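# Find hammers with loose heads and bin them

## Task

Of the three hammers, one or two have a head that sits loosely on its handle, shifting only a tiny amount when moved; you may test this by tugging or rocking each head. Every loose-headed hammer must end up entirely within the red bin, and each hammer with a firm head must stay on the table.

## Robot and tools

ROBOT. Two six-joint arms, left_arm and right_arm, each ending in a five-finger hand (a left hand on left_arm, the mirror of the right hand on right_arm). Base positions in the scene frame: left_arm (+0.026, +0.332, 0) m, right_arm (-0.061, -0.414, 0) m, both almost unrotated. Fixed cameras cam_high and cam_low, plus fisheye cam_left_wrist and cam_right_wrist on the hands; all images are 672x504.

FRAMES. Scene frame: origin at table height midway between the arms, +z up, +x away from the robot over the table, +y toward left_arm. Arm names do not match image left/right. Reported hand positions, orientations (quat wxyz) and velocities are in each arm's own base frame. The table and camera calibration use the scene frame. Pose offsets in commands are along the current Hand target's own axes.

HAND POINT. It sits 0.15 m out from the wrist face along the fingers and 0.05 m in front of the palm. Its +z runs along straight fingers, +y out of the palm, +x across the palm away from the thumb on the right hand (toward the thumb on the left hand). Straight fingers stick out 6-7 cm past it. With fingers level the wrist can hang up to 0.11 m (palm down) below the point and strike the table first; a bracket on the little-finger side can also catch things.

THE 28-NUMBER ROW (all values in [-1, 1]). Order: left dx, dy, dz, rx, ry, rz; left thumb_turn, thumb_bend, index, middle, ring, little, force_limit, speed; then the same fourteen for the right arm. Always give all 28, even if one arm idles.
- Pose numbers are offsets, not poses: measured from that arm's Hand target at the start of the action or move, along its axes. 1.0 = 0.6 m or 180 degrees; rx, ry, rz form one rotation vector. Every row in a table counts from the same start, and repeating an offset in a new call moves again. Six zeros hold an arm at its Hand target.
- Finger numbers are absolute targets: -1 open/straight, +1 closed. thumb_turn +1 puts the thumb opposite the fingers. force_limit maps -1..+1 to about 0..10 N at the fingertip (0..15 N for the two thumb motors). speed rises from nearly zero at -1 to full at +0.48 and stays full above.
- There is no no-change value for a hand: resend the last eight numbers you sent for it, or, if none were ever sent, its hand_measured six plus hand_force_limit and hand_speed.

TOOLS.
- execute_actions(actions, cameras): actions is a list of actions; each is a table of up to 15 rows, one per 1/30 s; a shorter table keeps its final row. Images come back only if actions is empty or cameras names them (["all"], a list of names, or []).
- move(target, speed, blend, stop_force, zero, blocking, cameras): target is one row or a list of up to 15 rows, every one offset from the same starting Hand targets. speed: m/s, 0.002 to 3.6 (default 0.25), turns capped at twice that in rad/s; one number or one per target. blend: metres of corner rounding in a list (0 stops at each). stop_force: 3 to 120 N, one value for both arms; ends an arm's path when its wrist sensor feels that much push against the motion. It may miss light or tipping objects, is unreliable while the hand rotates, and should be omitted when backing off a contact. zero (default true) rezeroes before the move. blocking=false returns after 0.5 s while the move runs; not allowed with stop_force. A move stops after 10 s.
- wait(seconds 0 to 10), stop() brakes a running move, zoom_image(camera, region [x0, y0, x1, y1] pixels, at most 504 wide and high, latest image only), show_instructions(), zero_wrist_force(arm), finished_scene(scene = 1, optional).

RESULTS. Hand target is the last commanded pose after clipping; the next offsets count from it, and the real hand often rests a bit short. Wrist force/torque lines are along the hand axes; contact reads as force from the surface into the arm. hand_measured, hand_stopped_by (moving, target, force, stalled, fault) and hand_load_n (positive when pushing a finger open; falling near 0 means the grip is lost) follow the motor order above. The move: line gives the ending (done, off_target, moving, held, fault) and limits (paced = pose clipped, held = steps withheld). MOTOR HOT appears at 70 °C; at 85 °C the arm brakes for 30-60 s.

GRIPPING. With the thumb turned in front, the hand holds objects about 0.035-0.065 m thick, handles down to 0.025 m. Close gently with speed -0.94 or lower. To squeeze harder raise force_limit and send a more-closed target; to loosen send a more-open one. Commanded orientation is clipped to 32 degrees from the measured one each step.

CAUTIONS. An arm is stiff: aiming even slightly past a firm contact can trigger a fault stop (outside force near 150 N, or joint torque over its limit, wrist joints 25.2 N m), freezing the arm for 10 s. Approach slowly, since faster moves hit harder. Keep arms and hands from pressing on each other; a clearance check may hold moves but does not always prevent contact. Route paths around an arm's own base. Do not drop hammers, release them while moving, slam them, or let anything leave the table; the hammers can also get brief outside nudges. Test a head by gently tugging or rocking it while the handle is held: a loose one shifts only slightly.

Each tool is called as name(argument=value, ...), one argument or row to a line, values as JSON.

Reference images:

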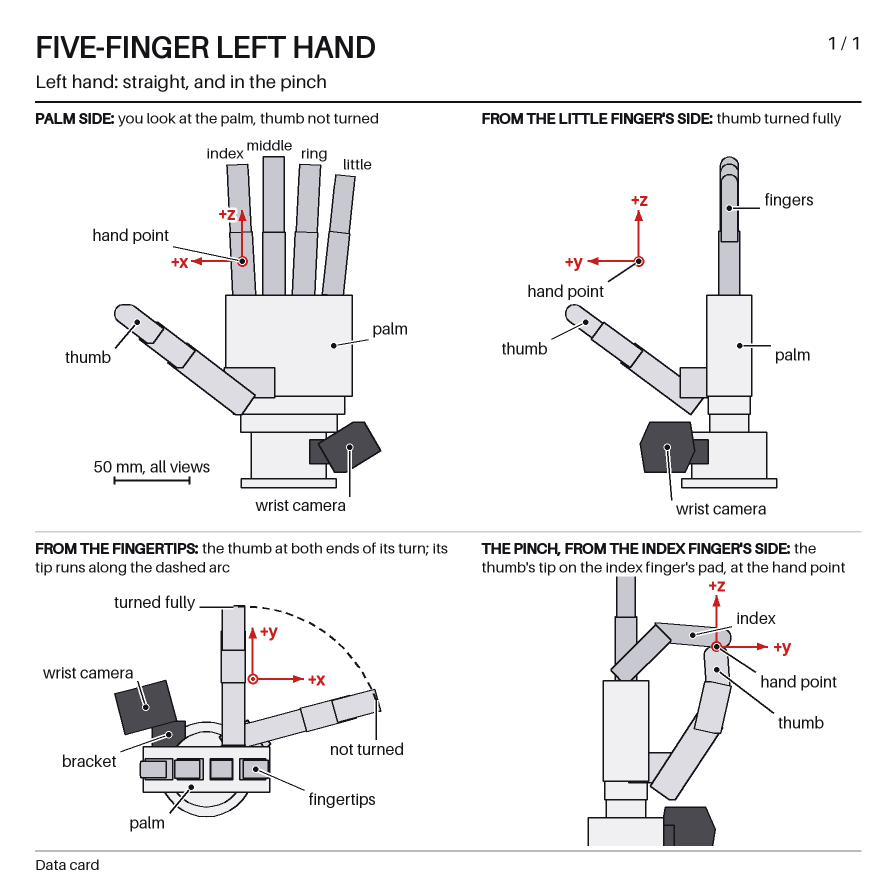

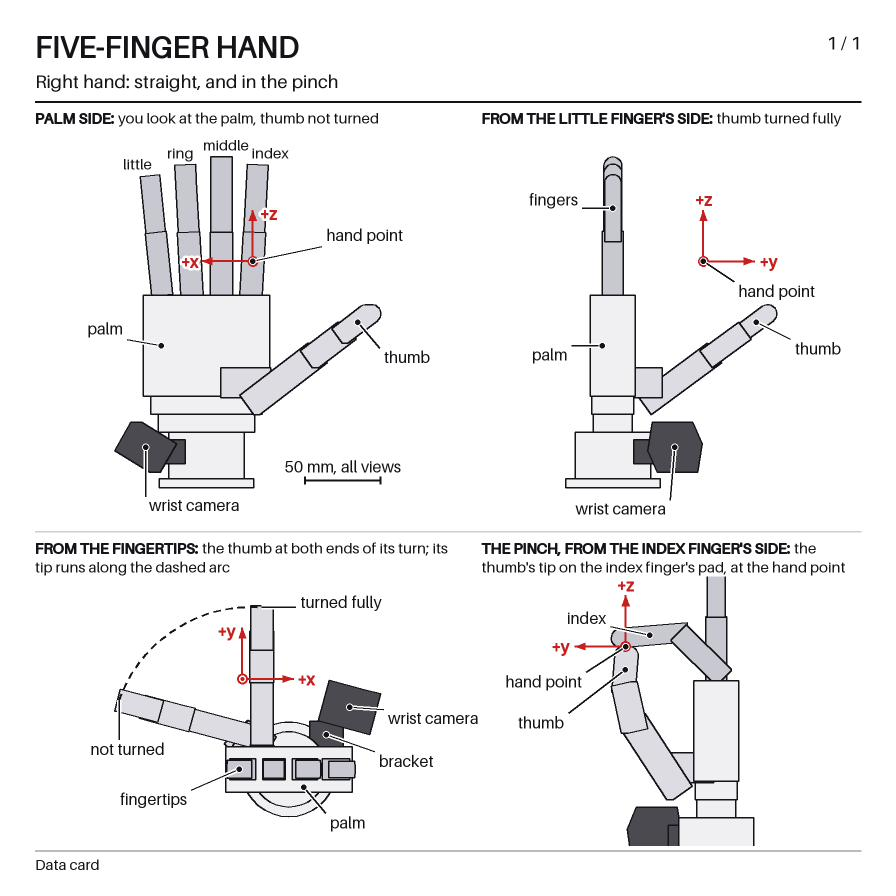

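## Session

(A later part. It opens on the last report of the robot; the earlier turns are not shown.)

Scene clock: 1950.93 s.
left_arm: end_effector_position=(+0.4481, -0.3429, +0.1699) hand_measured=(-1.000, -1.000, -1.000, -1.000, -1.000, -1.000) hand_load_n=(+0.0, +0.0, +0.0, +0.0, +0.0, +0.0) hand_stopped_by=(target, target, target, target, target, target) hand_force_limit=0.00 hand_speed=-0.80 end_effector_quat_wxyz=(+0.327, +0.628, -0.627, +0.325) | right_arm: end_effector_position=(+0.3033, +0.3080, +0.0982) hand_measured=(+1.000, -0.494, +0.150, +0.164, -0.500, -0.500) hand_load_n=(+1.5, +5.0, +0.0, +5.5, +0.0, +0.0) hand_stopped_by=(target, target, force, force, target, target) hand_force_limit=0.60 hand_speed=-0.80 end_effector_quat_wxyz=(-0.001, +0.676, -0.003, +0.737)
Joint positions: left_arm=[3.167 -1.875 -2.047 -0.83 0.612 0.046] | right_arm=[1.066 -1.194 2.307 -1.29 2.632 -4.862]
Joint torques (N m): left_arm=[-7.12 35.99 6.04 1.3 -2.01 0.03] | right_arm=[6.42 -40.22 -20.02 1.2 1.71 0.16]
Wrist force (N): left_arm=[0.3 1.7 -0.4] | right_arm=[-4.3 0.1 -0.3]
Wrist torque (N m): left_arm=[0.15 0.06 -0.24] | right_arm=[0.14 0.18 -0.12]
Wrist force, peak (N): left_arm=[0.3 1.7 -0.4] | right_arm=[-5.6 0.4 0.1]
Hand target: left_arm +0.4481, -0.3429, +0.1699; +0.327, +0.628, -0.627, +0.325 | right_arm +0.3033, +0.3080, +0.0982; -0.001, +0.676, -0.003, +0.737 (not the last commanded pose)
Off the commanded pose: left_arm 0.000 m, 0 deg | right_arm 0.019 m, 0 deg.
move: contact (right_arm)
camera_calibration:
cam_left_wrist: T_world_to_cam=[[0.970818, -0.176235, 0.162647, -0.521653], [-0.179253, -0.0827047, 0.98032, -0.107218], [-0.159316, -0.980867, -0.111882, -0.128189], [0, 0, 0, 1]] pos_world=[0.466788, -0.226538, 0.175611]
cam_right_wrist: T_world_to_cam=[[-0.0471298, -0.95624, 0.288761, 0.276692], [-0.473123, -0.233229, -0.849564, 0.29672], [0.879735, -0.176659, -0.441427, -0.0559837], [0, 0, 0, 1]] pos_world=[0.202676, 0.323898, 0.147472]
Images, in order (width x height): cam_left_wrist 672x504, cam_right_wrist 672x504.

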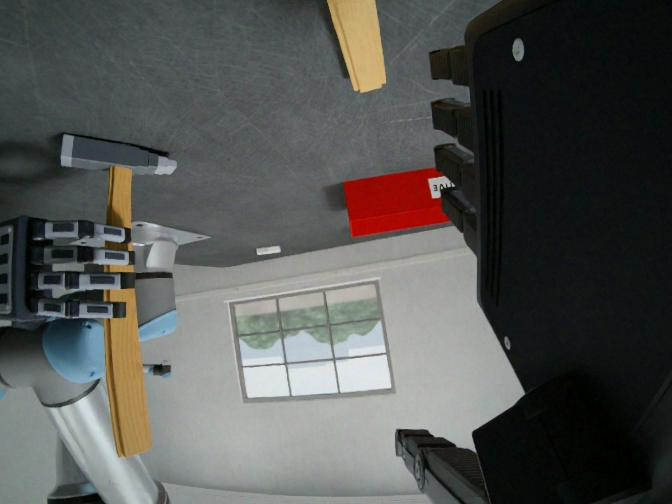

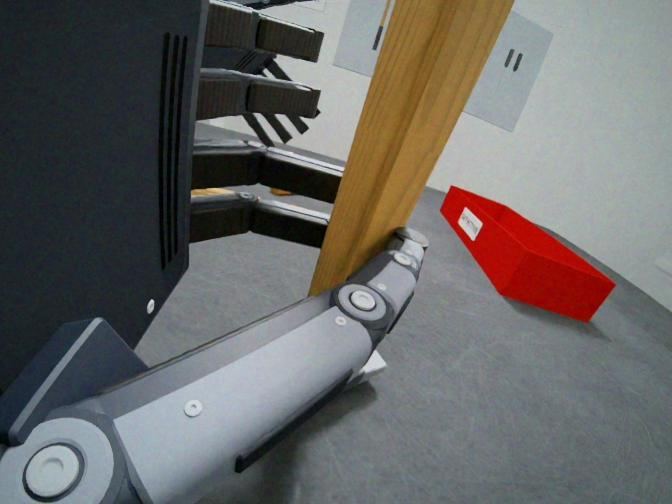

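move(
  target=[
    [0,0,0,0,0,0,-1,-1,-1,-1,-1,-1,0,-0.8, -0.0357,0.0733,-0.003,-0.051,-0.051,0.161,1,-0.492,0.6,0.6,-0.5,-0.5,0.6,-0.8],
    [0,0,0,0,0,0,-1,-1,-1,-1,-1,-1,0,-0.8, -0.078,0.1177,-0.008,-0.101,-0.101,0.322,1,-0.492,0.6,0.6,-0.5,-0.5,0.6,-0.8],
  ],
  speed=0.05,
  cameras=["cam_left_wrist","cam_right_wrist","cam_low","cam_high"],
)

Scene clock: 1989.80 s.
left_arm: end_effector_position=(+0.4481, -0.3429, +0.1699) hand_measured=(-1.000, -1.000, -1.000, -1.000, -1.000, -1.000) hand_load_n=(+0.0, +0.0, +0.0, +0.0, +0.0, +0.0) hand_stopped_by=(target, target, target, target, target, target) hand_force_limit=0.00 hand_speed=-0.80 end_effector_quat_wxyz=(+0.327, +0.628, -0.627, +0.325) | right_arm: end_effector_position=(+0.3026, +0.2438, +0.0569) hand_measured=(+1.000, -0.494, +0.150, +0.164, -0.500, -0.500) hand_load_n=(+1.5, +2.5, +0.0, +1.5, +0.0, +0.0) hand_stopped_by=(target, target, force, force, target, target) hand_force_limit=0.60 hand_speed=-0.80 end_effector_quat_wxyz=(-0.226, +0.695, -0.391, +0.559)
Joint positions: left_arm=[3.167 -1.875 -2.047 -0.83 0.612 0.046] | right_arm=[0.822 -1.423 2.312 -0.435 2.469 -3.451]
Joint torques (N m): left_arm=[-6.91 35.44 6.31 1 -2.34 0.17] | right_arm=[-10.38 -32.37 -5.45 3.08 -2 1.48]
Wrist force (N): left_arm=[0.4 1.3 0.1] | right_arm=[-1.1 3.5 2.6]
Wrist torque (N m): left_arm=[0.05 0.06 -0.22] | right_arm=[0.38 -0.09 0.07]
Wrist force, peak (N): left_arm=[0.4 1.8 -0.2] | right_arm=[-2.4 3.3 3.4]
Hand target: left_arm +0.4481, -0.3429, +0.1699; +0.327, +0.628, -0.627, +0.325 | right_arm +0.3026, +0.2438, +0.0569; -0.226, +0.695, -0.391, +0.559 (not the last commanded pose)
Off the commanded pose: left_arm 0.000 m, 0 deg | right_arm 0.009 m, 7 deg.
move: off_target (right_arm; path cut at 10 s); path passed 1 of 2 targets
camera_calibration:
cam_left_wrist: T_world_to_cam=[[0.970818, -0.176235, 0.162647, -0.521653], [-0.179253, -0.0827047, 0.98032, -0.107218], [-0.159316, -0.980867, -0.111882, -0.128189], [0, 0, 0, 1]] pos_world=[0.466788, -0.226538, 0.175611]
cam_right_wrist: T_world_to_cam=[[-0.27637, -0.798927, -0.534167, 0.305114], [-0.644134, 0.566482, -0.513993, 0.0839867], [0.713239, 0.202023, -0.671175, -0.113758], [0, 0, 0, 1]] pos_world=[0.21956, 0.219168, 0.129799]

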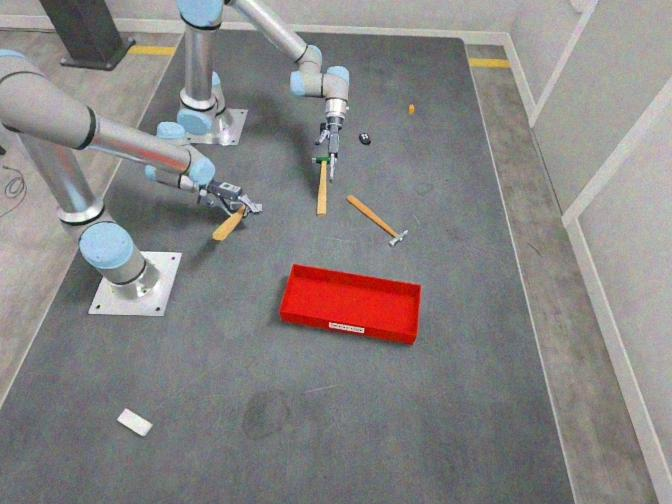

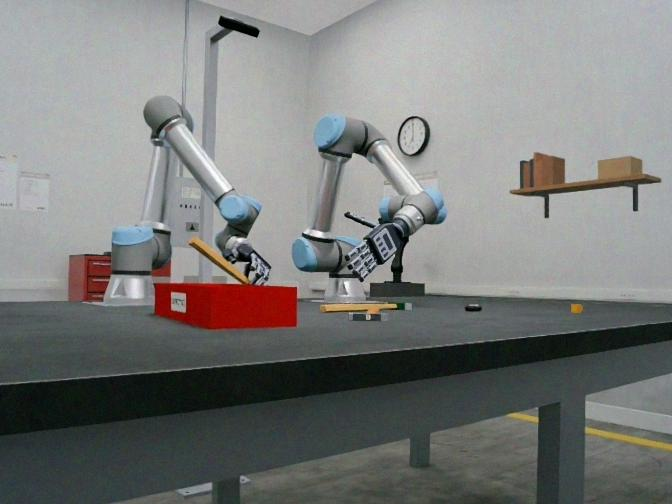

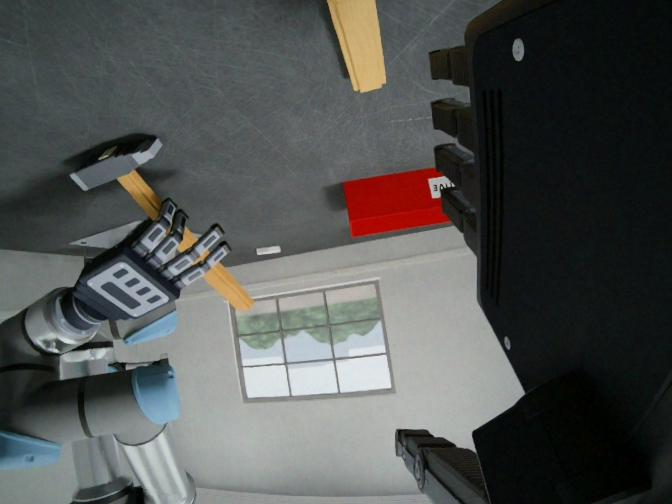

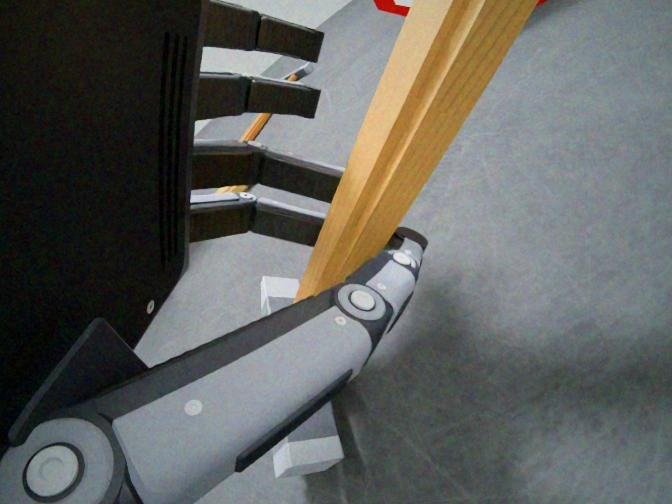

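move(
  target=[
    [0,0,0,0,0,0,-1,-1,-1,-1,-1,-1,0,-0.8, -0.019,0.0477,0.0158,-0.0629,-0.0626,0.1973,1,-0.492,0.6,0.6,-0.5,-0.5,0.6,-0.8],
  ],
  speed=0.07,
  cameras=["cam_left_wrist","cam_right_wrist","cam_low","cam_high"],
)

Scene clock: 2020.47 s.
left_arm: end_effector_position=(+0.4481, -0.3429, +0.1699) hand_measured=(-1.000, -1.000, -1.000, -1.000, -1.000, -1.000) hand_load_n=(+0.0, -0.5, +0.0, +0.0, +0.0, +0.0) hand_stopped_by=(target, target, target, target, target, target) hand_force_limit=0.00 hand_speed=-0.80 end_effector_quat_wxyz=(+0.327, +0.628, -0.627, +0.325) | right_arm: end_effector_position=(+0.3025, +0.2348, +0.0259) hand_measured=(+1.000, -0.494, +0.150, +0.164, -0.500, -0.500) hand_load_n=(-0.5, +3.5, +0.0, +2.0, +0.0, +0.0) hand_stopped_by=(target, target, force, force, target, target) hand_force_limit=0.60 hand_speed=-0.80 end_effector_quat_wxyz=(-0.354, +0.612, -0.612, +0.353)
Joint positions: left_arm=[3.167 -1.875 -2.047 -0.83 0.612 0.046] | right_arm=[0.449 -1.583 2.456 -0.302 1.956 -2.905]
Joint torques (N m): left_arm=[-6.46 35.61 5.97 0.87 -2.33 0.25] | right_arm=[-11.78 -26.47 -5.77 -2.78 -2.21 1.73]
Wrist force (N): left_arm=[0.6 1.5 -0.2] | right_arm=[0.7 4.9 3.5]
Wrist torque (N m): left_arm=[0.11 0.01 -0.22] | right_arm=[0.47 -0.35 0.19]
Wrist force, peak (N): left_arm=[0.6 1.7 -0.5] | right_arm=[0.7 5.3 3.6]
Hand target: left_arm +0.4481, -0.3429, +0.1699; +0.327, +0.628, -0.627, +0.325 | right_arm +0.3025, +0.2348, +0.0259; -0.354, +0.612, -0.612, +0.353
Off the commanded pose: left_arm 0.000 m, 0 deg | right_arm 0.000 m, 0 deg.
move: done
camera_calibration:
cam_left_wrist: T_world_to_cam=[[0.970818, -0.176235, 0.162647, -0.521653], [-0.179253, -0.0827047, 0.98032, -0.107218], [-0.159316, -0.980867, -0.111882, -0.128189], [0, 0, 0, 1]] pos_world=[0.466788, -0.226538, 0.175611]
cam_right_wrist: T_world_to_cam=[[-0.494988, -0.296515, -0.816741, 0.236812], [-0.590502, 0.804344, 0.0658607, -0.013968], [0.637412, 0.514888, -0.573233, -0.185794], [0, 0, 0, 1]] pos_world=[0.227399, 0.177117, 0.0878307]

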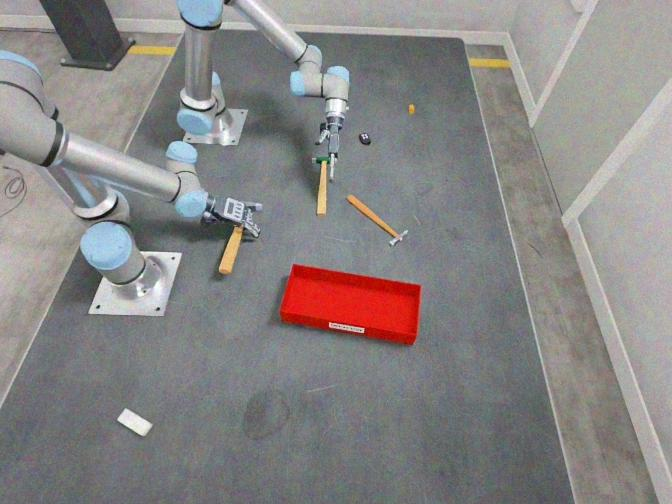

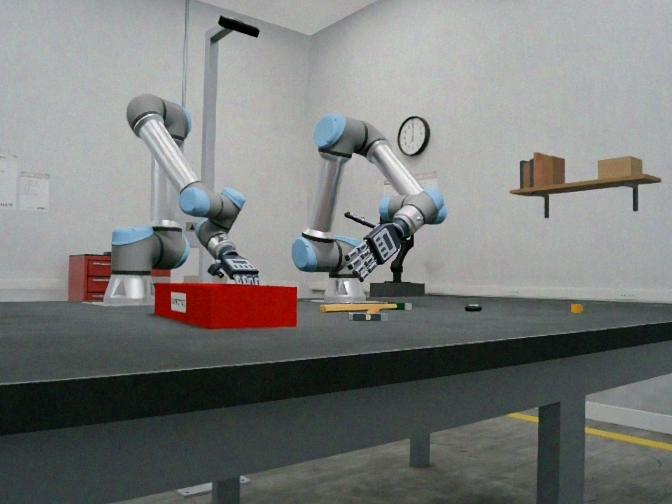

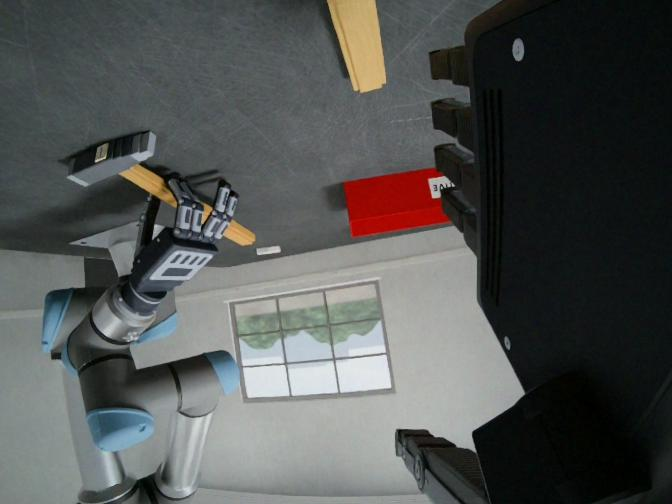

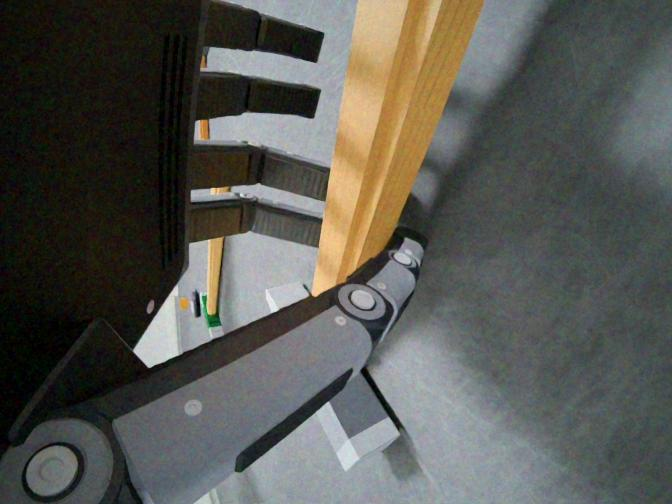

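move(
  target=[
    [0,0,0,0,0,0,-1,-1,-1,-1,-1,-1,0,-0.8, 0,0.0065,0.0038,0,0,0,1,-0.492,0.6,0.6,-0.5,-0.5,0.6,-0.8],
    [0,0,0,0,0,0,-1,-1,-1,-1,-1,-1,0,-0.8, 0,0.0065,0.0038,0,0,0,1,-0.55,-0.5,-0.5,-0.5,-0.5,0.6,-0.7],
    [0,0,0,0,0,0,-1,-1,-1,-1,-1,-1,0,-0.8, 0,0.0065,0.0038,0,0,0,1,-0.65,-0.5,-0.5,-0.5,-0.5,0.6,-0.7],
    [0,0,0,0,0,0,-1,-1,-1,-1,-1,-1,0,-0.8, 0,-0.16,-0.09,0,0,0,1,-0.7,-0.5,-0.5,-0.5,-0.5,0.6,-0.7],
  ],
  speed=0.08,
  cameras=["cam_left_wrist","cam_right_wrist","cam_low","cam_high"],
)

Scene clock: 2032.13 s.
left_arm: end_effector_position=(+0.4481, -0.3429, +0.1699) hand_measured=(-1.000, -1.000, -1.000, -1.000, -1.000, -1.000) hand_load_n=(+0.0, +0.0, +0.0, +0.0, +0.0, +0.0) hand_stopped_by=(target, target, target, target, target, target) hand_force_limit=0.00 hand_speed=-0.80 end_effector_quat_wxyz=(+0.327, +0.628, -0.627, +0.325) | right_arm: end_effector_position=(+0.3038, +0.2348, +0.1360) hand_measured=(+1.000, -0.700, -0.500, -0.500, -0.500, -0.500) hand_load_n=(+0.0, +0.0, +0.0, +0.0, +0.0, +0.0) hand_stopped_by=(target, target, target, target, target, target) hand_force_limit=0.60 hand_speed=-0.70 end_effector_quat_wxyz=(-0.354, +0.612, -0.612, +0.353)
Joint positions: left_arm=[3.167 -1.875 -2.047 -0.83 0.612 0.046] | right_arm=[0.446 -1.813 2.284 0.099 1.953 -2.906]
Joint torques (N m): left_arm=[-6.17 35.33 6.25 0.77 -2.46 0.33] | right_arm=[-9.35 -19.91 -25.4 2.72 -2.02 -0.67]
Wrist force (N): left_arm=[0.2 1.4 0.0] | right_arm=[0.5 2.3 2.0]
Wrist torque (N m): left_arm=[0.07 0.08 -0.24] | right_arm=[0.39 -0.36 0.37]
Wrist force, peak (N): left_arm=[0.5 1.7 -0.2] | right_arm=[1.0 5.2 3.5]
Hand target: left_arm +0.4481, -0.3429, +0.1699; +0.327, +0.628, -0.627, +0.325 | right_arm +0.3038, +0.2348, +0.1361; -0.354, +0.612, -0.612, +0.353
Off the commanded pose: left_arm 0.000 m, 0 deg | right_arm 0.000 m, 0 deg.
move: done
camera_calibration:
cam_left_wrist: T_world_to_cam=[[0.970818, -0.176235, 0.162647, -0.521653], [-0.179253, -0.0827047, 0.98032, -0.107218], [-0.159316, -0.980867, -0.111882, -0.128189], [0, 0, 0, 1]] pos_world=[0.466788, -0.226538, 0.175611]
cam_right_wrist: T_world_to_cam=[[-0.495007, -0.296489, -0.816739, 0.32746], [-0.590486, 0.804354, 0.0658875, -0.0204688], [0.637412, 0.514888, -0.573233, -0.123453], [0, 0, 0, 1]] pos_world=[0.228699, 0.177117, 0.198031]

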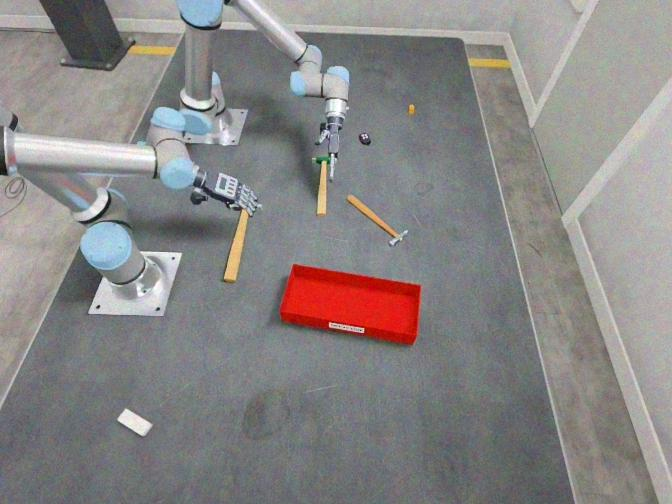

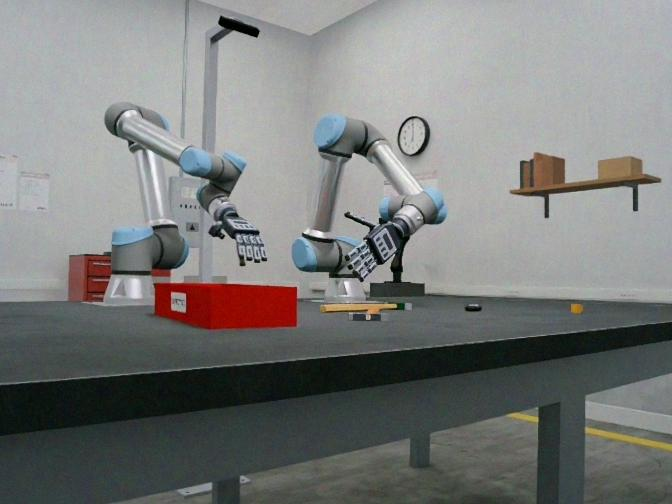

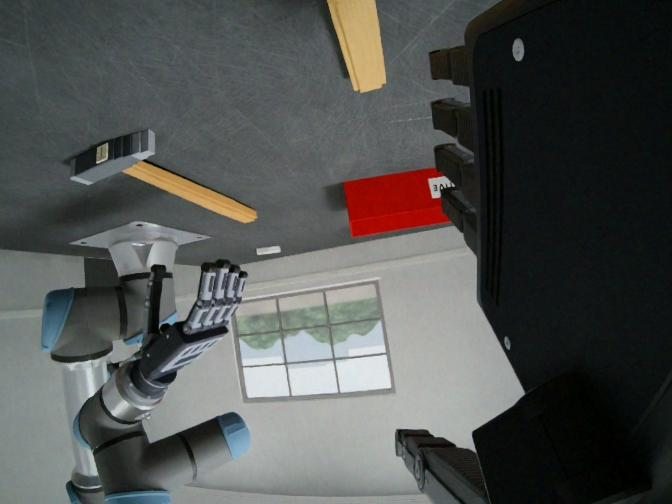

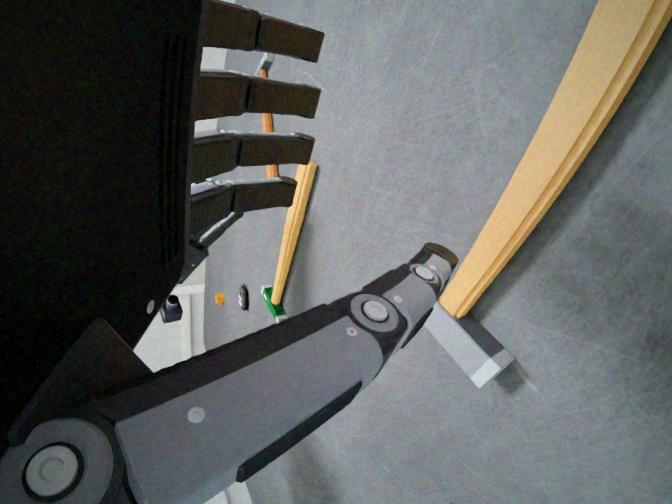

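move(
  target=[
    [0,0,0,0,0,0,-1,-1,-1,-1,-1,-1,0,-0.8, 0,-0.0866,-0.05,0,0,0,1,-0.55,-0.4,-0.4,-1,-1,0,-0.5],
    [0,-0.0,-0.2,0,0,0,-1,-1,-1,-1,-1,-1,0,-0.8, 0.01,-0.45,0.64,0,-0.218,-0.126,1,-0.55,-0.4,-0.4,-1,-1,0,-0.5],
  ],
  speed=0.25,
  cameras=["all"],
)

Scene clock: 2089.73 s.
left_arm: end_effector_position=(+0.4483, -0.2446, +0.2388) hand_measured=(-1.000, -1.000, -1.000, -1.000, -1.000, -1.000) hand_load_n=(+0.0, +0.0, +0.0, +0.0, +0.0, +0.0) hand_stopped_by=(target, target, target, target, target, target) hand_force_limit=0.00 hand_speed=-0.80 end_effector_quat_wxyz=(+0.327, +0.628, -0.627, +0.325) | right_arm: end_effector_position=(+0.7714, +0.2288, +0.1776) hand_measured=(+1.000, -0.550, -0.400, -0.400, -1.000, -1.000) hand_load_n=(+0.0, +0.5, +0.0, +0.0, +0.0, +0.0) hand_stopped_by=(target, target, target, target, target, target) hand_force_limit=0.00 hand_speed=-0.50 end_effector_quat_wxyz=(-0.462, +0.801, -0.329, +0.190)
Joint positions: left_arm=[3.363 -1.706 -1.961 -1.353 0.646 0.374] | right_arm=[-0.089 -0.69 0.702 0.726 0.839 -3.686]
Joint torques (N m): left_arm=[11 32.32 30.1 -1.02 1.37 2.23] | right_arm=[8.06 -43.96 -30.29 3.48 -3.1 -2.03]
Wrist force (N): left_arm=[0.4 1.2 0.1] | right_arm=[0.3 2.6 2.3]
Wrist torque (N m): left_arm=[0.06 0.06 -0.29] | right_arm=[0.43 -0.34 0.39]
Wrist force, peak (N): left_arm=[0.5 1.6 -0.3] | right_arm=[1.3 2.4 3.1]
Hand target: left_arm +0.4483, -0.2446, +0.2388; +0.327, +0.628, -0.627, +0.325 | right_arm +0.7714, +0.2288, +0.1776; -0.462, +0.801, -0.329, +0.190
Off the commanded pose: left_arm 0.000 m, 0 deg | right_arm 0.000 m, 0 deg.
move: done
camera_calibration:
cam_left_wrist: T_world_to_cam=[[0.970818, -0.176235, 0.162647, -0.515844], [-0.179253, -0.0827047, 0.98032, -0.166587], [-0.159316, -0.980867, -0.111882, -0.0241115], [0, 0, 0, 1]] pos_world=[0.467088, -0.128338, 0.244511]
cam_right_wrist: T_world_to_cam=[[-0.136986, -0.56029, -0.816891, 0.375248], [-0.987153, 0.145688, 0.0656129, 0.714407], [0.0822486, 0.815384, -0.573048, -0.0351297], [0, 0, 0, 1]] pos_world=[0.759522, 0.134812, 0.239531]

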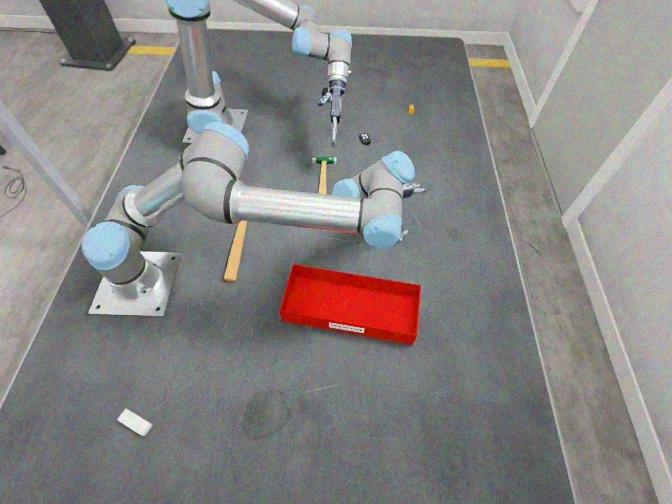

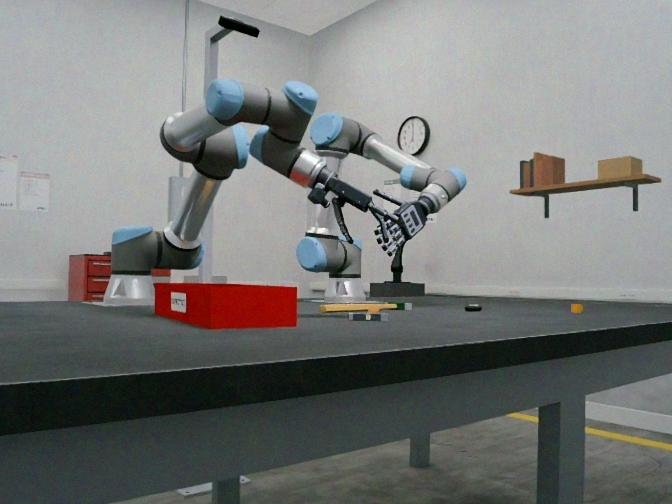

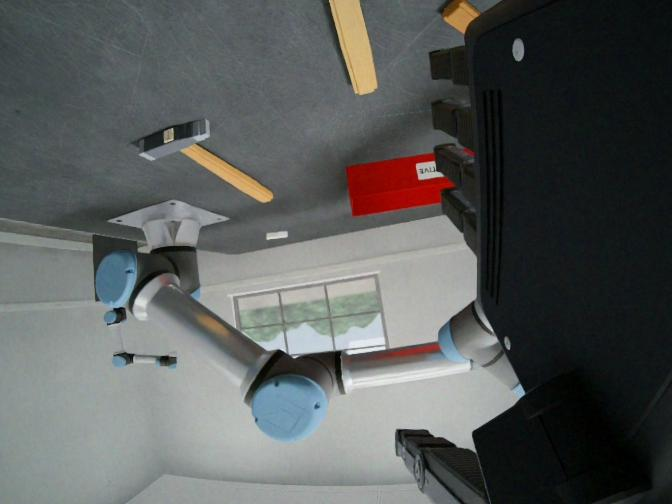

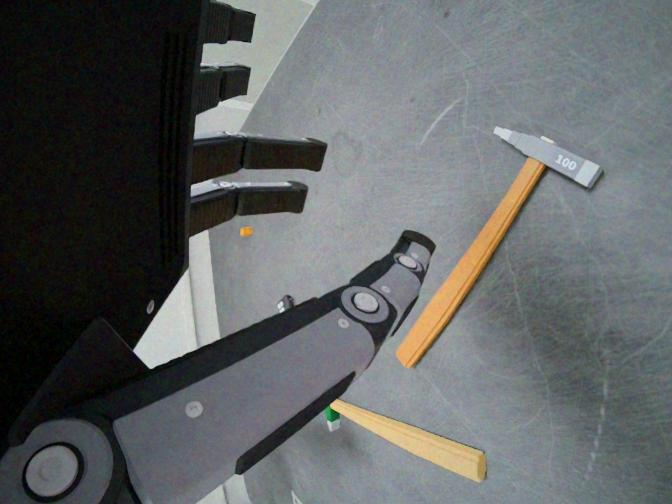

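move(
  target=[0,0,0,0,0,0,-1,-1,-1,-1,-1,-1,0,-0.8, 0.0153,0.1803,0.113,0,0.0106,0.0061,1,-0.55,-0.4,-0.4,-1,-1,0,-0.5],
  speed=0.15,
  cameras=["cam_right_wrist"],
)

Scene clock: 2108.60 s.
left_arm: end_effector_position=(+0.4483, -0.2446, +0.2388) hand_measured=(-1.000, -1.000, -1.000, -1.000, -1.000, -1.000) hand_load_n=(+0.0, +0.0, +0.0, +0.0, +0.0, +0.0) hand_stopped_by=(target, target, target, target, target, target) hand_force_limit=0.00 hand_speed=-0.80 end_effector_quat_wxyz=(+0.327, +0.628, -0.627, +0.325) | right_arm: end_effector_position=(+0.7811, +0.2257, +0.0501) hand_measured=(+1.000, -0.550, -0.400, -0.400, -1.000, -1.000) hand_load_n=(+0.0, +0.0, +0.0, +0.0, +0.0, +0.0) hand_stopped_by=(target, target, target, target, target, target) hand_force_limit=0.00 hand_speed=-0.50 end_effector_quat_wxyz=(-0.459, +0.795, -0.345, +0.199)
Joint positions: left_arm=[3.363 -1.706 -1.961 -1.353 0.646 0.374] | right_arm=[-0.087 -0.623 0.902 0.435 0.87 -3.65]
Joint torques (N m): left_arm=[11.07 32.22 30.23 -1.01 1.4 2.26] | right_arm=[8.21 -46.07 -9.84 -1.35 2.06 1.66]
Wrist force (N): left_arm=[0.1 1.2 0.1] | right_arm=[0.5 2.5 2.6]
Wrist torque (N m): left_arm=[0.06 0.12 -0.32] | right_arm=[0.40 -0.37 0.19]
Wrist force, peak (N): left_arm=[0.4 1.6 -0.2] | right_arm=[0.6 3.2 2.8]
Hand target: left_arm +0.4483, -0.2446, +0.2388; +0.327, +0.628, -0.627, +0.325 | right_arm +0.7811, +0.2257, +0.0500; -0.459, +0.795, -0.345, +0.199
Off the commanded pose: left_arm 0.000 m, 0 deg | right_arm 0.000 m, 0 deg.
move: done
camera_calibration:
cam_right_wrist: T_world_to_cam=[[-0.158378, -0.554705, -0.816835, 0.286128], [-0.980845, 0.1834, 0.0656332, 0.719443], [0.1134, 0.811583, -0.573126, -0.129934], [0, 0, 0, 1]] pos_world=[0.765713, 0.132223, 0.112031]
Images, in order (width x height): cam_right_wrist 672x504.

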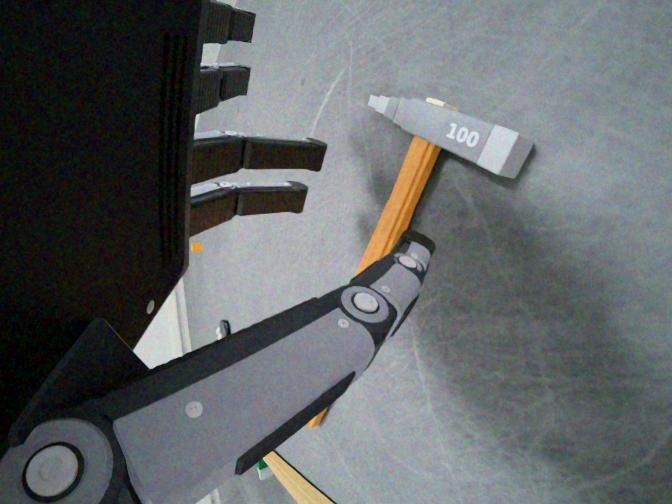

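move(
  target=[0,0,0,0,0,0,-1,-1,-1,-1,-1,-1,0,-0.8, 0,0.0372,0.034,0,0,0,1,-0.55,-0.4,-0.4,-1,-1,0,-0.5],
  speed=0.05,
  stop_force=6,
  cameras=["cam_right_wrist"],
)

move(
  target=[
    [0,0,0,0,0,0,-1,-1,-1,-1,-1,-1,0,-0.8, 0,0,0,0,0,0,1,-0.551,0.3,0.3,-1,-1,0,-0.7],
    [0,0,0,0,0,0,-1,-1,-1,-1,-1,-1,0,-0.8, 0,0,0,0,0,0,1,-0.35,0.6,0.6,-1,-1,0.3,-0.8],
  ],
  speed=0.05,
  cameras=["cam_right_wrist"],
)

Scene clock: 2127.63 s.
left_arm: end_effector_position=(+0.4483, -0.2446, +0.2388) hand_measured=(-1.000, -1.000, -1.000, -1.000, -1.000, -1.000) hand_load_n=(+0.0, +0.0, +0.0, -0.5, +0.0, +0.0) hand_stopped_by=(target, target, target, target, target, target) hand_force_limit=0.00 hand_speed=-0.80 end_effector_quat_wxyz=(+0.327, +0.628, -0.627, +0.325) | right_arm: end_effector_position=(+0.7859, +0.2301, +0.0205) hand_measured=(+1.000, -0.550, -0.400, -0.400, -1.000, -1.000) hand_load_n=(+0.5, +0.0, +0.0, +0.0, +0.0, +0.0) hand_stopped_by=(target, target, target, target, target, target) hand_force_limit=0.00 hand_speed=-0.50 end_effector_quat_wxyz=(-0.459, +0.795, -0.345, +0.199)
Joint positions: left_arm=[3.363 -1.706 -1.961 -1.353 0.646 0.374] | right_arm=[-0.08 -0.583 0.902 0.39 0.876 -3.644]
Joint torques (N m): left_arm=[10.68 32.49 30.23 -0.96 1.3 2.29] | right_arm=[7.87 -46.05 -27.19 -1.72 2.04 1.59]
Wrist force (N): left_arm=[0.5 1.4 0.1] | right_arm=[0.5 2.7 2.6]
Wrist torque (N m): left_arm=[0.09 0.06 -0.30] | right_arm=[0.42 -0.36 0.20]
Wrist force, peak (N): left_arm=[0.6 1.5 0.2] | right_arm=[0.4 2.8 2.8]
Hand target: left_arm +0.4483, -0.2446, +0.2388; +0.327, +0.628, -0.627, +0.325 | right_arm +0.7859, +0.2301, +0.0205; -0.459, +0.795, -0.345, +0.199
Off the commanded pose: left_arm 0.000 m, 0 deg | right_arm 0.000 m, 0 deg.
move: done
camera_calibration:
cam_right_wrist: T_world_to_cam=[[-0.158432, -0.554695, -0.816831, 0.265174], [-0.980836, 0.18343, 0.0656781, 0.725174], [0.1134, 0.811583, -0.573126, -0.151002], [0, 0, 0, 1]] pos_world=[0.770413, 0.136623, 0.0824312]
Images, in order (width x height): cam_right_wrist 672x504.

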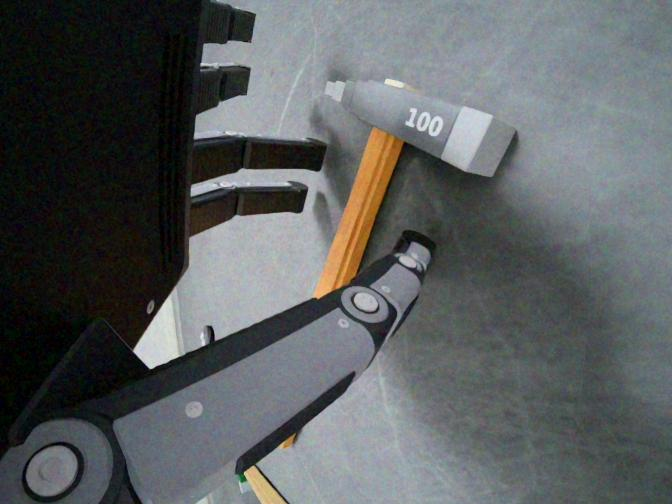

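Scene clock: 2129.60 s.
left_arm: end_effector_position=(+0.4483, -0.2446, +0.2388) hand_measured=(-1.000, -1.000, -1.000, -1.000, -1.000, -1.000) hand_load_n=(-0.5, +0.0, +0.0, +0.0, +0.0, +0.0) hand_stopped_by=(target, target, target, target, target, target) hand_force_limit=0.00 hand_speed=-0.80 end_effector_quat_wxyz=(+0.327, +0.628, -0.627, +0.325) | right_arm: end_effector_position=(+0.7859, +0.2301, +0.0205) hand_measured=(+1.000, -0.540, +0.600, +0.314, -1.000, -1.000) hand_load_n=(+1.0, +9.0, +0.5, +7.5, +0.0, +0.0) hand_stopped_by=(target, force, target, force, target, target) hand_force_limit=0.30 hand_speed=-0.80 end_effector_quat_wxyz=(-0.459, +0.795, -0.345, +0.199)
Joint positions: left_arm=[3.363 -1.706 -1.961 -1.353 0.646 0.374] | right_arm=[-0.08 -0.583 0.902 0.39 0.876 -3.644]
Joint torques (N m): left_arm=[10.46 31.2 30.06 -0.94 1.27 2.35] | right_arm=[5.02 -48.62 -23.23 -0.08 1.53 1.45]
Wrist force (N): left_arm=[-0.1 1.6 -0.1] | right_arm=[0.6 -2.6 -0.6]
Wrist torque (N m): left_arm=[0.13 0.15 -0.33] | right_arm=[0.29 -0.29 0.08]
Wrist force, peak (N): left_arm=[0.5 1.6 -0.1] | right_arm=[0.6 2.4 3.2]
Hand target: left_arm +0.4483, -0.2446, +0.2388; +0.327, +0.628, -0.627, +0.325 | right_arm +0.7859, +0.2301, +0.0205; -0.459, +0.795, -0.345, +0.199
Off the commanded pose: left_arm 0.000 m, 0 deg | right_arm 0.000 m, 0 deg.
move: done
camera_calibration:
cam_right_wrist: T_world_to_cam=[[-0.158432, -0.554695, -0.816831, 0.265174], [-0.980836, 0.18343, 0.0656781, 0.725174], [0.1134, 0.811583, -0.573126, -0.151002], [0, 0, 0, 1]] pos_world=[0.770413, 0.136623, 0.0824312]
Images, in order (width x height): cam_right_wrist 672x504.

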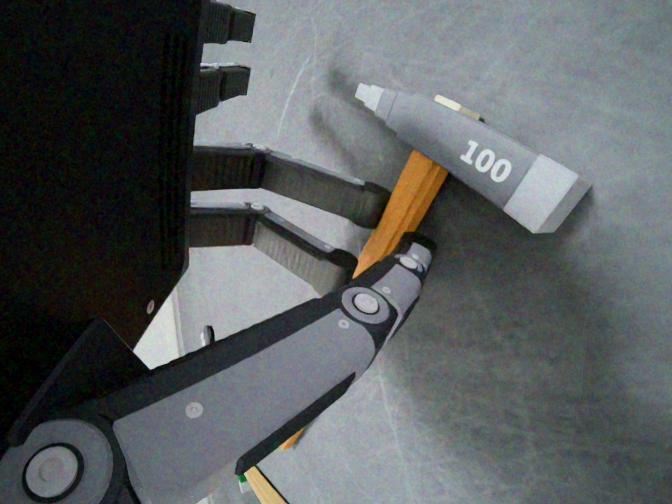

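move(
  target=[0,0,0,0,0,0,-1,-1,-1,-1,-1,-1,0,-0.8, 0,-0.0722,-0.0417,0,0,0,1,-0.35,0.6,0.6,-1,-1,0.3,-0.8],
  speed=0.05,
  cameras=["cam_right_wrist","cam_high","cam_low"],
)

Scene clock: 2141.50 s.
left_arm: end_effector_position=(+0.4483, -0.2446, +0.2388) hand_measured=(-1.000, -1.000, -1.000, -1.000, -1.000, -1.000) hand_load_n=(+0.0, +0.0, +0.0, +0.0, +0.0, +0.0) hand_stopped_by=(target, target, target, target, target, target) hand_force_limit=0.00 hand_speed=-0.80 end_effector_quat_wxyz=(+0.327, +0.628, -0.627, +0.325) | right_arm: end_effector_position=(+0.7859, +0.2301, +0.0705) hand_measured=(+1.000, -0.538, +0.600, +0.314, -1.000, -1.000) hand_load_n=(+0.0, +0.0, +0.0, +0.0, +0.0, +0.0) hand_stopped_by=(target, force, target, force, target, target) hand_force_limit=0.30 hand_speed=-0.80 end_effector_quat_wxyz=(-0.459, +0.795, -0.345, +0.199)
Joint positions: left_arm=[3.363 -1.706 -1.961 -1.353 0.646 0.374] | right_arm=[-0.08 -0.624 0.849 0.485 0.876 -3.644]
Joint torques (N m): left_arm=[10.53 31.66 30.69 -0.96 1.24 2.22] | right_arm=[-2.33 -68.23 -28.13 3.25 1.55 -1.8]
Wrist force (N): left_arm=[0.1 1.2 -0.2] | right_arm=[0.3 2.2 2.6]
Wrist torque (N m): left_arm=[0.08 0.11 -0.32] | right_arm=[0.36 -0.34 0.16]
Wrist force, peak (N): left_arm=[0.3 1.6 0.0] | right_arm=[0.4 2.8 2.5]
Hand target: left_arm +0.4483, -0.2446, +0.2388; +0.327, +0.628, -0.627, +0.325 | right_arm +0.7859, +0.2301, +0.0705; -0.459, +0.795, -0.345, +0.199
Off the commanded pose: left_arm 0.000 m, 0 deg | right_arm 0.000 m, 0 deg.
move: done
camera_calibration:
cam_right_wrist: T_world_to_cam=[[-0.158501, -0.5546, -0.816882, 0.306063], [-0.980813, 0.183549, 0.0656934, 0.721854], [0.113505, 0.811621, -0.573052, -0.122441], [0, 0, 0, 1]] pos_world=[0.770413, 0.136622, 0.132431]
Images, in order (width x height): cam_high 672x504, cam_low 672x504, cam_right_wrist 672x504.

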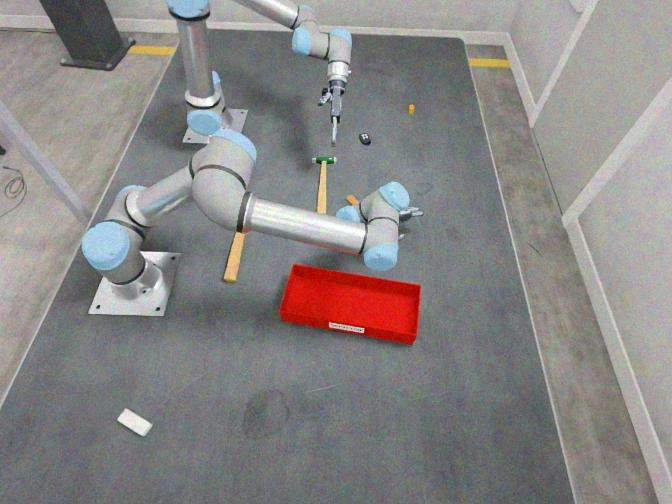

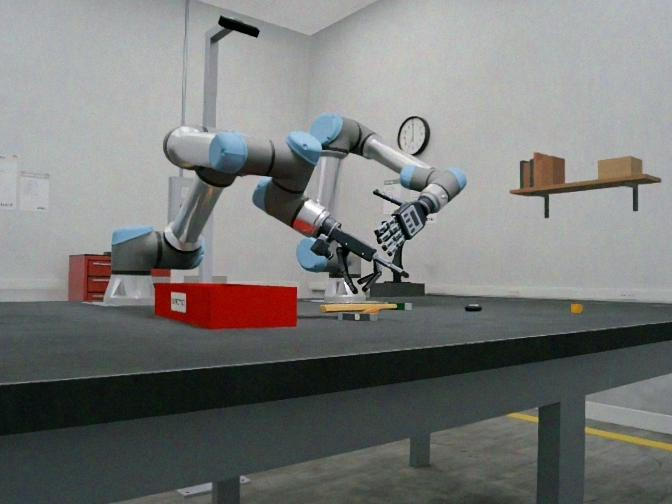

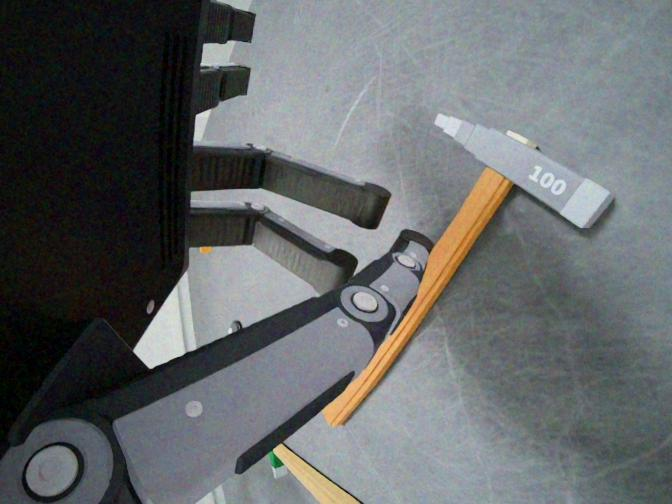

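move(
  target=[
    [0,0,0,0,0,0,-1,-1,-1,-1,-1,-1,0,-0.8, 0,0,0,0,0,0,1,-0.6,-0.4,-0.4,-1,-1,0,-0.5],
    [0,0,0,0,0,0,-1,-1,-1,-1,-1,-1,0,-0.8, -0.002,0.0643,0.0068,0,0.0096,0.0056,1,-0.4,-0.4,-0.4,-1,-1,0,-0.5],
  ],
  speed=0.1,
  cameras=["cam_right_wrist"],
)

Scene clock: 2186.70 s.
left_arm: end_effector_position=(+0.4483, -0.2446, +0.2388) hand_measured=(-1.000, -1.000, -1.000, -1.000, -1.000, -1.000) hand_load_n=(+0.0, +0.0, +0.0, +0.0, +0.0, +0.0) hand_stopped_by=(target, target, target, target, target, target) hand_force_limit=0.00 hand_speed=-0.80 end_effector_quat_wxyz=(+0.327, +0.628, -0.627, +0.325) | right_arm: end_effector_position=(+0.7735, +0.2202, +0.0351) hand_measured=(+1.000, -0.400, -0.400, -0.400, -1.000, -1.000) hand_load_n=(+0.0, +0.0, +0.0, +0.0, +0.0, +0.0) hand_stopped_by=(target, target, target, target, target, target) hand_force_limit=0.00 hand_speed=-0.50 end_effector_quat_wxyz=(-0.455, +0.788, -0.358, +0.207)
Joint positions: left_arm=[3.363 -1.706 -1.961 -1.353 0.646 0.374] | right_arm=[-0.091 -0.65 0.991 0.356 0.894 -3.624]
Joint torques (N m): left_arm=[10.17 31.15 30.18 -0.88 1.2 2.18] | right_arm=[-10.17 -67.46 -10.13 -1.74 1.96 1.52]
Wrist force (N): left_arm=[0.3 1.4 -0.1] | right_arm=[0.3 2.4 2.6]
Wrist torque (N m): left_arm=[0.10 0.09 -0.30] | right_arm=[0.39 -0.34 0.17]
Wrist force, peak (N): left_arm=[0.2 1.7 0.1] | right_arm=[0.5 3.2 2.6]
Hand target: left_arm +0.4483, -0.2446, +0.2388; +0.327, +0.628, -0.627, +0.325 | right_arm +0.7735, +0.2202, +0.0351; -0.455, +0.788, -0.358, +0.207
Off the commanded pose: left_arm 0.000 m, 0 deg | right_arm 0.000 m, 0 deg.
move: done
camera_calibration:
cam_right_wrist: T_world_to_cam=[[-0.17772, -0.548716, -0.816901, 0.283301], [-0.97383, 0.217569, 0.0657191, 0.701063], [0.141671, 0.807202, -0.573022, -0.154137], [0, 0, 0, 1]] pos_world=[0.754902, 0.127342, 0.0970311]
Images, in order (width x height): cam_right_wrist 672x504.

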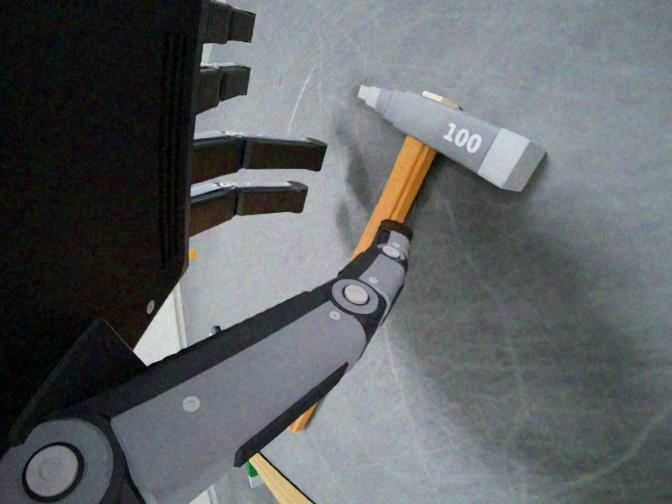

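move(
  target=[0,0,0,0,0,0,-1,-1,-1,-1,-1,-1,0,-0.8, 0,0.0223,0.0167,0,0,0,1,-0.4,-0.4,-0.4,-1,-1,0,-0.5],
  speed=0.03,
  stop_force=4,
  cameras=[],
)

move(
  target=[
    [0,0,0,0,0,0,-1,-1,-1,-1,-1,-1,0,-0.8, 0,0,0,0,0,0,1,-0.35,0.25,0.25,-1,-1,-0.5,-0.85],
  ],
  speed=0.05,
  cameras=["cam_right_wrist"],
)

Scene clock: 2197.83 s.
left_arm: end_effector_position=(+0.4483, -0.2446, +0.2388) hand_measured=(-1.000, -1.000, -1.000, -1.000, -1.000, -1.000) hand_load_n=(+0.0, +0.0, +0.0, +0.0, +0.0, +0.0) hand_stopped_by=(target, target, target, target, target, target) hand_force_limit=0.00 hand_speed=-0.80 end_effector_quat_wxyz=(+0.327, +0.628, -0.627, +0.325) | right_arm: end_effector_position=(+0.7750, +0.2215, +0.0185) hand_measured=(+1.000, -0.400, -0.400, -0.400, -1.000, -1.000) hand_load_n=(+0.0, +0.0, +0.0, +0.0, +0.0, +0.0) hand_stopped_by=(target, target, target, target, target, target) hand_force_limit=0.00 hand_speed=-0.50 end_effector_quat_wxyz=(-0.455, +0.788, -0.358, +0.207)
Joint positions: left_arm=[3.363 -1.706 -1.961 -1.353 0.646 0.374] | right_arm=[-0.089 -0.63 0.997 0.329 0.895 -3.622]
Joint torques (N m): left_arm=[10.18 31 30.78 -0.82 1.2 2.1] | right_arm=[7.59 -44.22 -9.52 -1.7 1.9 1.32]
Wrist force (N): left_arm=[0.6 1.4 0.1] | right_arm=[0.4 2.2 2.3]
Wrist torque (N m): left_arm=[0.08 0.05 -0.29] | right_arm=[0.36 -0.35 0.17]
Wrist force, peak (N): left_arm=[0.2 1.7 0.0] | right_arm=[0.3 2.7 2.6]
Hand target: left_arm +0.4483, -0.2446, +0.2388; +0.327, +0.628, -0.627, +0.325 | right_arm +0.7750, +0.2215, +0.0185; -0.455, +0.788, -0.358, +0.207
Off the commanded pose: left_arm 0.000 m, 0 deg | right_arm 0.000 m, 0 deg.
move: done
No camera images: "cameras" was empty.

Scene clock: 2199.47 s.
left_arm: end_effector_position=(+0.4483, -0.2446, +0.2388) hand_measured=(-1.000, -1.000, -1.000, -1.000, -1.000, -1.000) hand_load_n=(+0.0, +0.0, +0.0, +0.5, +0.0, +0.0) hand_stopped_by=(target, target, target, target, target, target) hand_force_limit=0.00 hand_speed=-0.80 end_effector_quat_wxyz=(+0.327, +0.628, -0.627, +0.325) | right_arm: end_effector_position=(+0.7750, +0.2215, +0.0185) hand_measured=(+1.000, -0.350, +0.168, -0.304, -1.000, -1.000) hand_load_n=(-0.5, +1.5, +3.0, +4.0, +0.0, +0.0) hand_stopped_by=(target, target, force, force, target, target) hand_force_limit=-0.50 hand_speed=-0.85 end_effector_quat_wxyz=(-0.455, +0.788, -0.358, +0.207)
Joint positions: left_arm=[3.363 -1.706 -1.961 -1.353 0.646 0.374] | right_arm=[-0.089 -0.63 0.997 0.329 0.895 -3.622]
Joint torques (N m): left_arm=[10.01 30.66 30.23 -0.78 1.21 2.18] | right_arm=[2.59 -46.18 -10.42 3.2 1.8 1.35]
Wrist force (N): left_arm=[0.2 1.4 0.0] | right_arm=[0.2 -2.1 1.1]
Wrist torque (N m): left_arm=[0.10 0.09 -0.31] | right_arm=[0.43 -0.29 0.10]
Wrist force, peak (N): left_arm=[0.4 1.7 0.3] | right_arm=[0.3 2.4 2.5]
Hand target: left_arm +0.4483, -0.2446, +0.2388; +0.327, +0.628, -0.627, +0.325 | right_arm +0.7750, +0.2215, +0.0185; -0.455, +0.788, -0.358, +0.207
Off the commanded pose: left_arm 0.000 m, 0 deg | right_arm 0.000 m, 0 deg.
move: done
camera_calibration:
cam_right_wrist: T_world_to_cam=[[-0.17772, -0.548716, -0.816901, 0.27072], [-0.97383, 0.217569, 0.0657191, 0.703332], [0.141671, 0.807202, -0.573022, -0.164911], [0, 0, 0, 1]] pos_world=[0.756402, 0.128642, 0.0804311]
Images, in order (width x height): cam_right_wrist 672x504.

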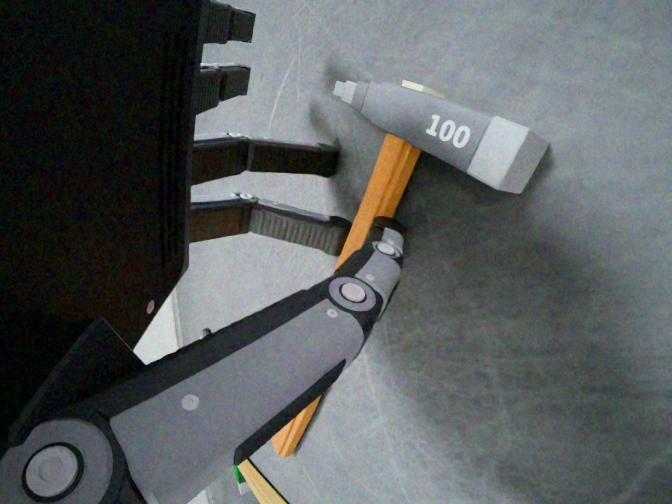

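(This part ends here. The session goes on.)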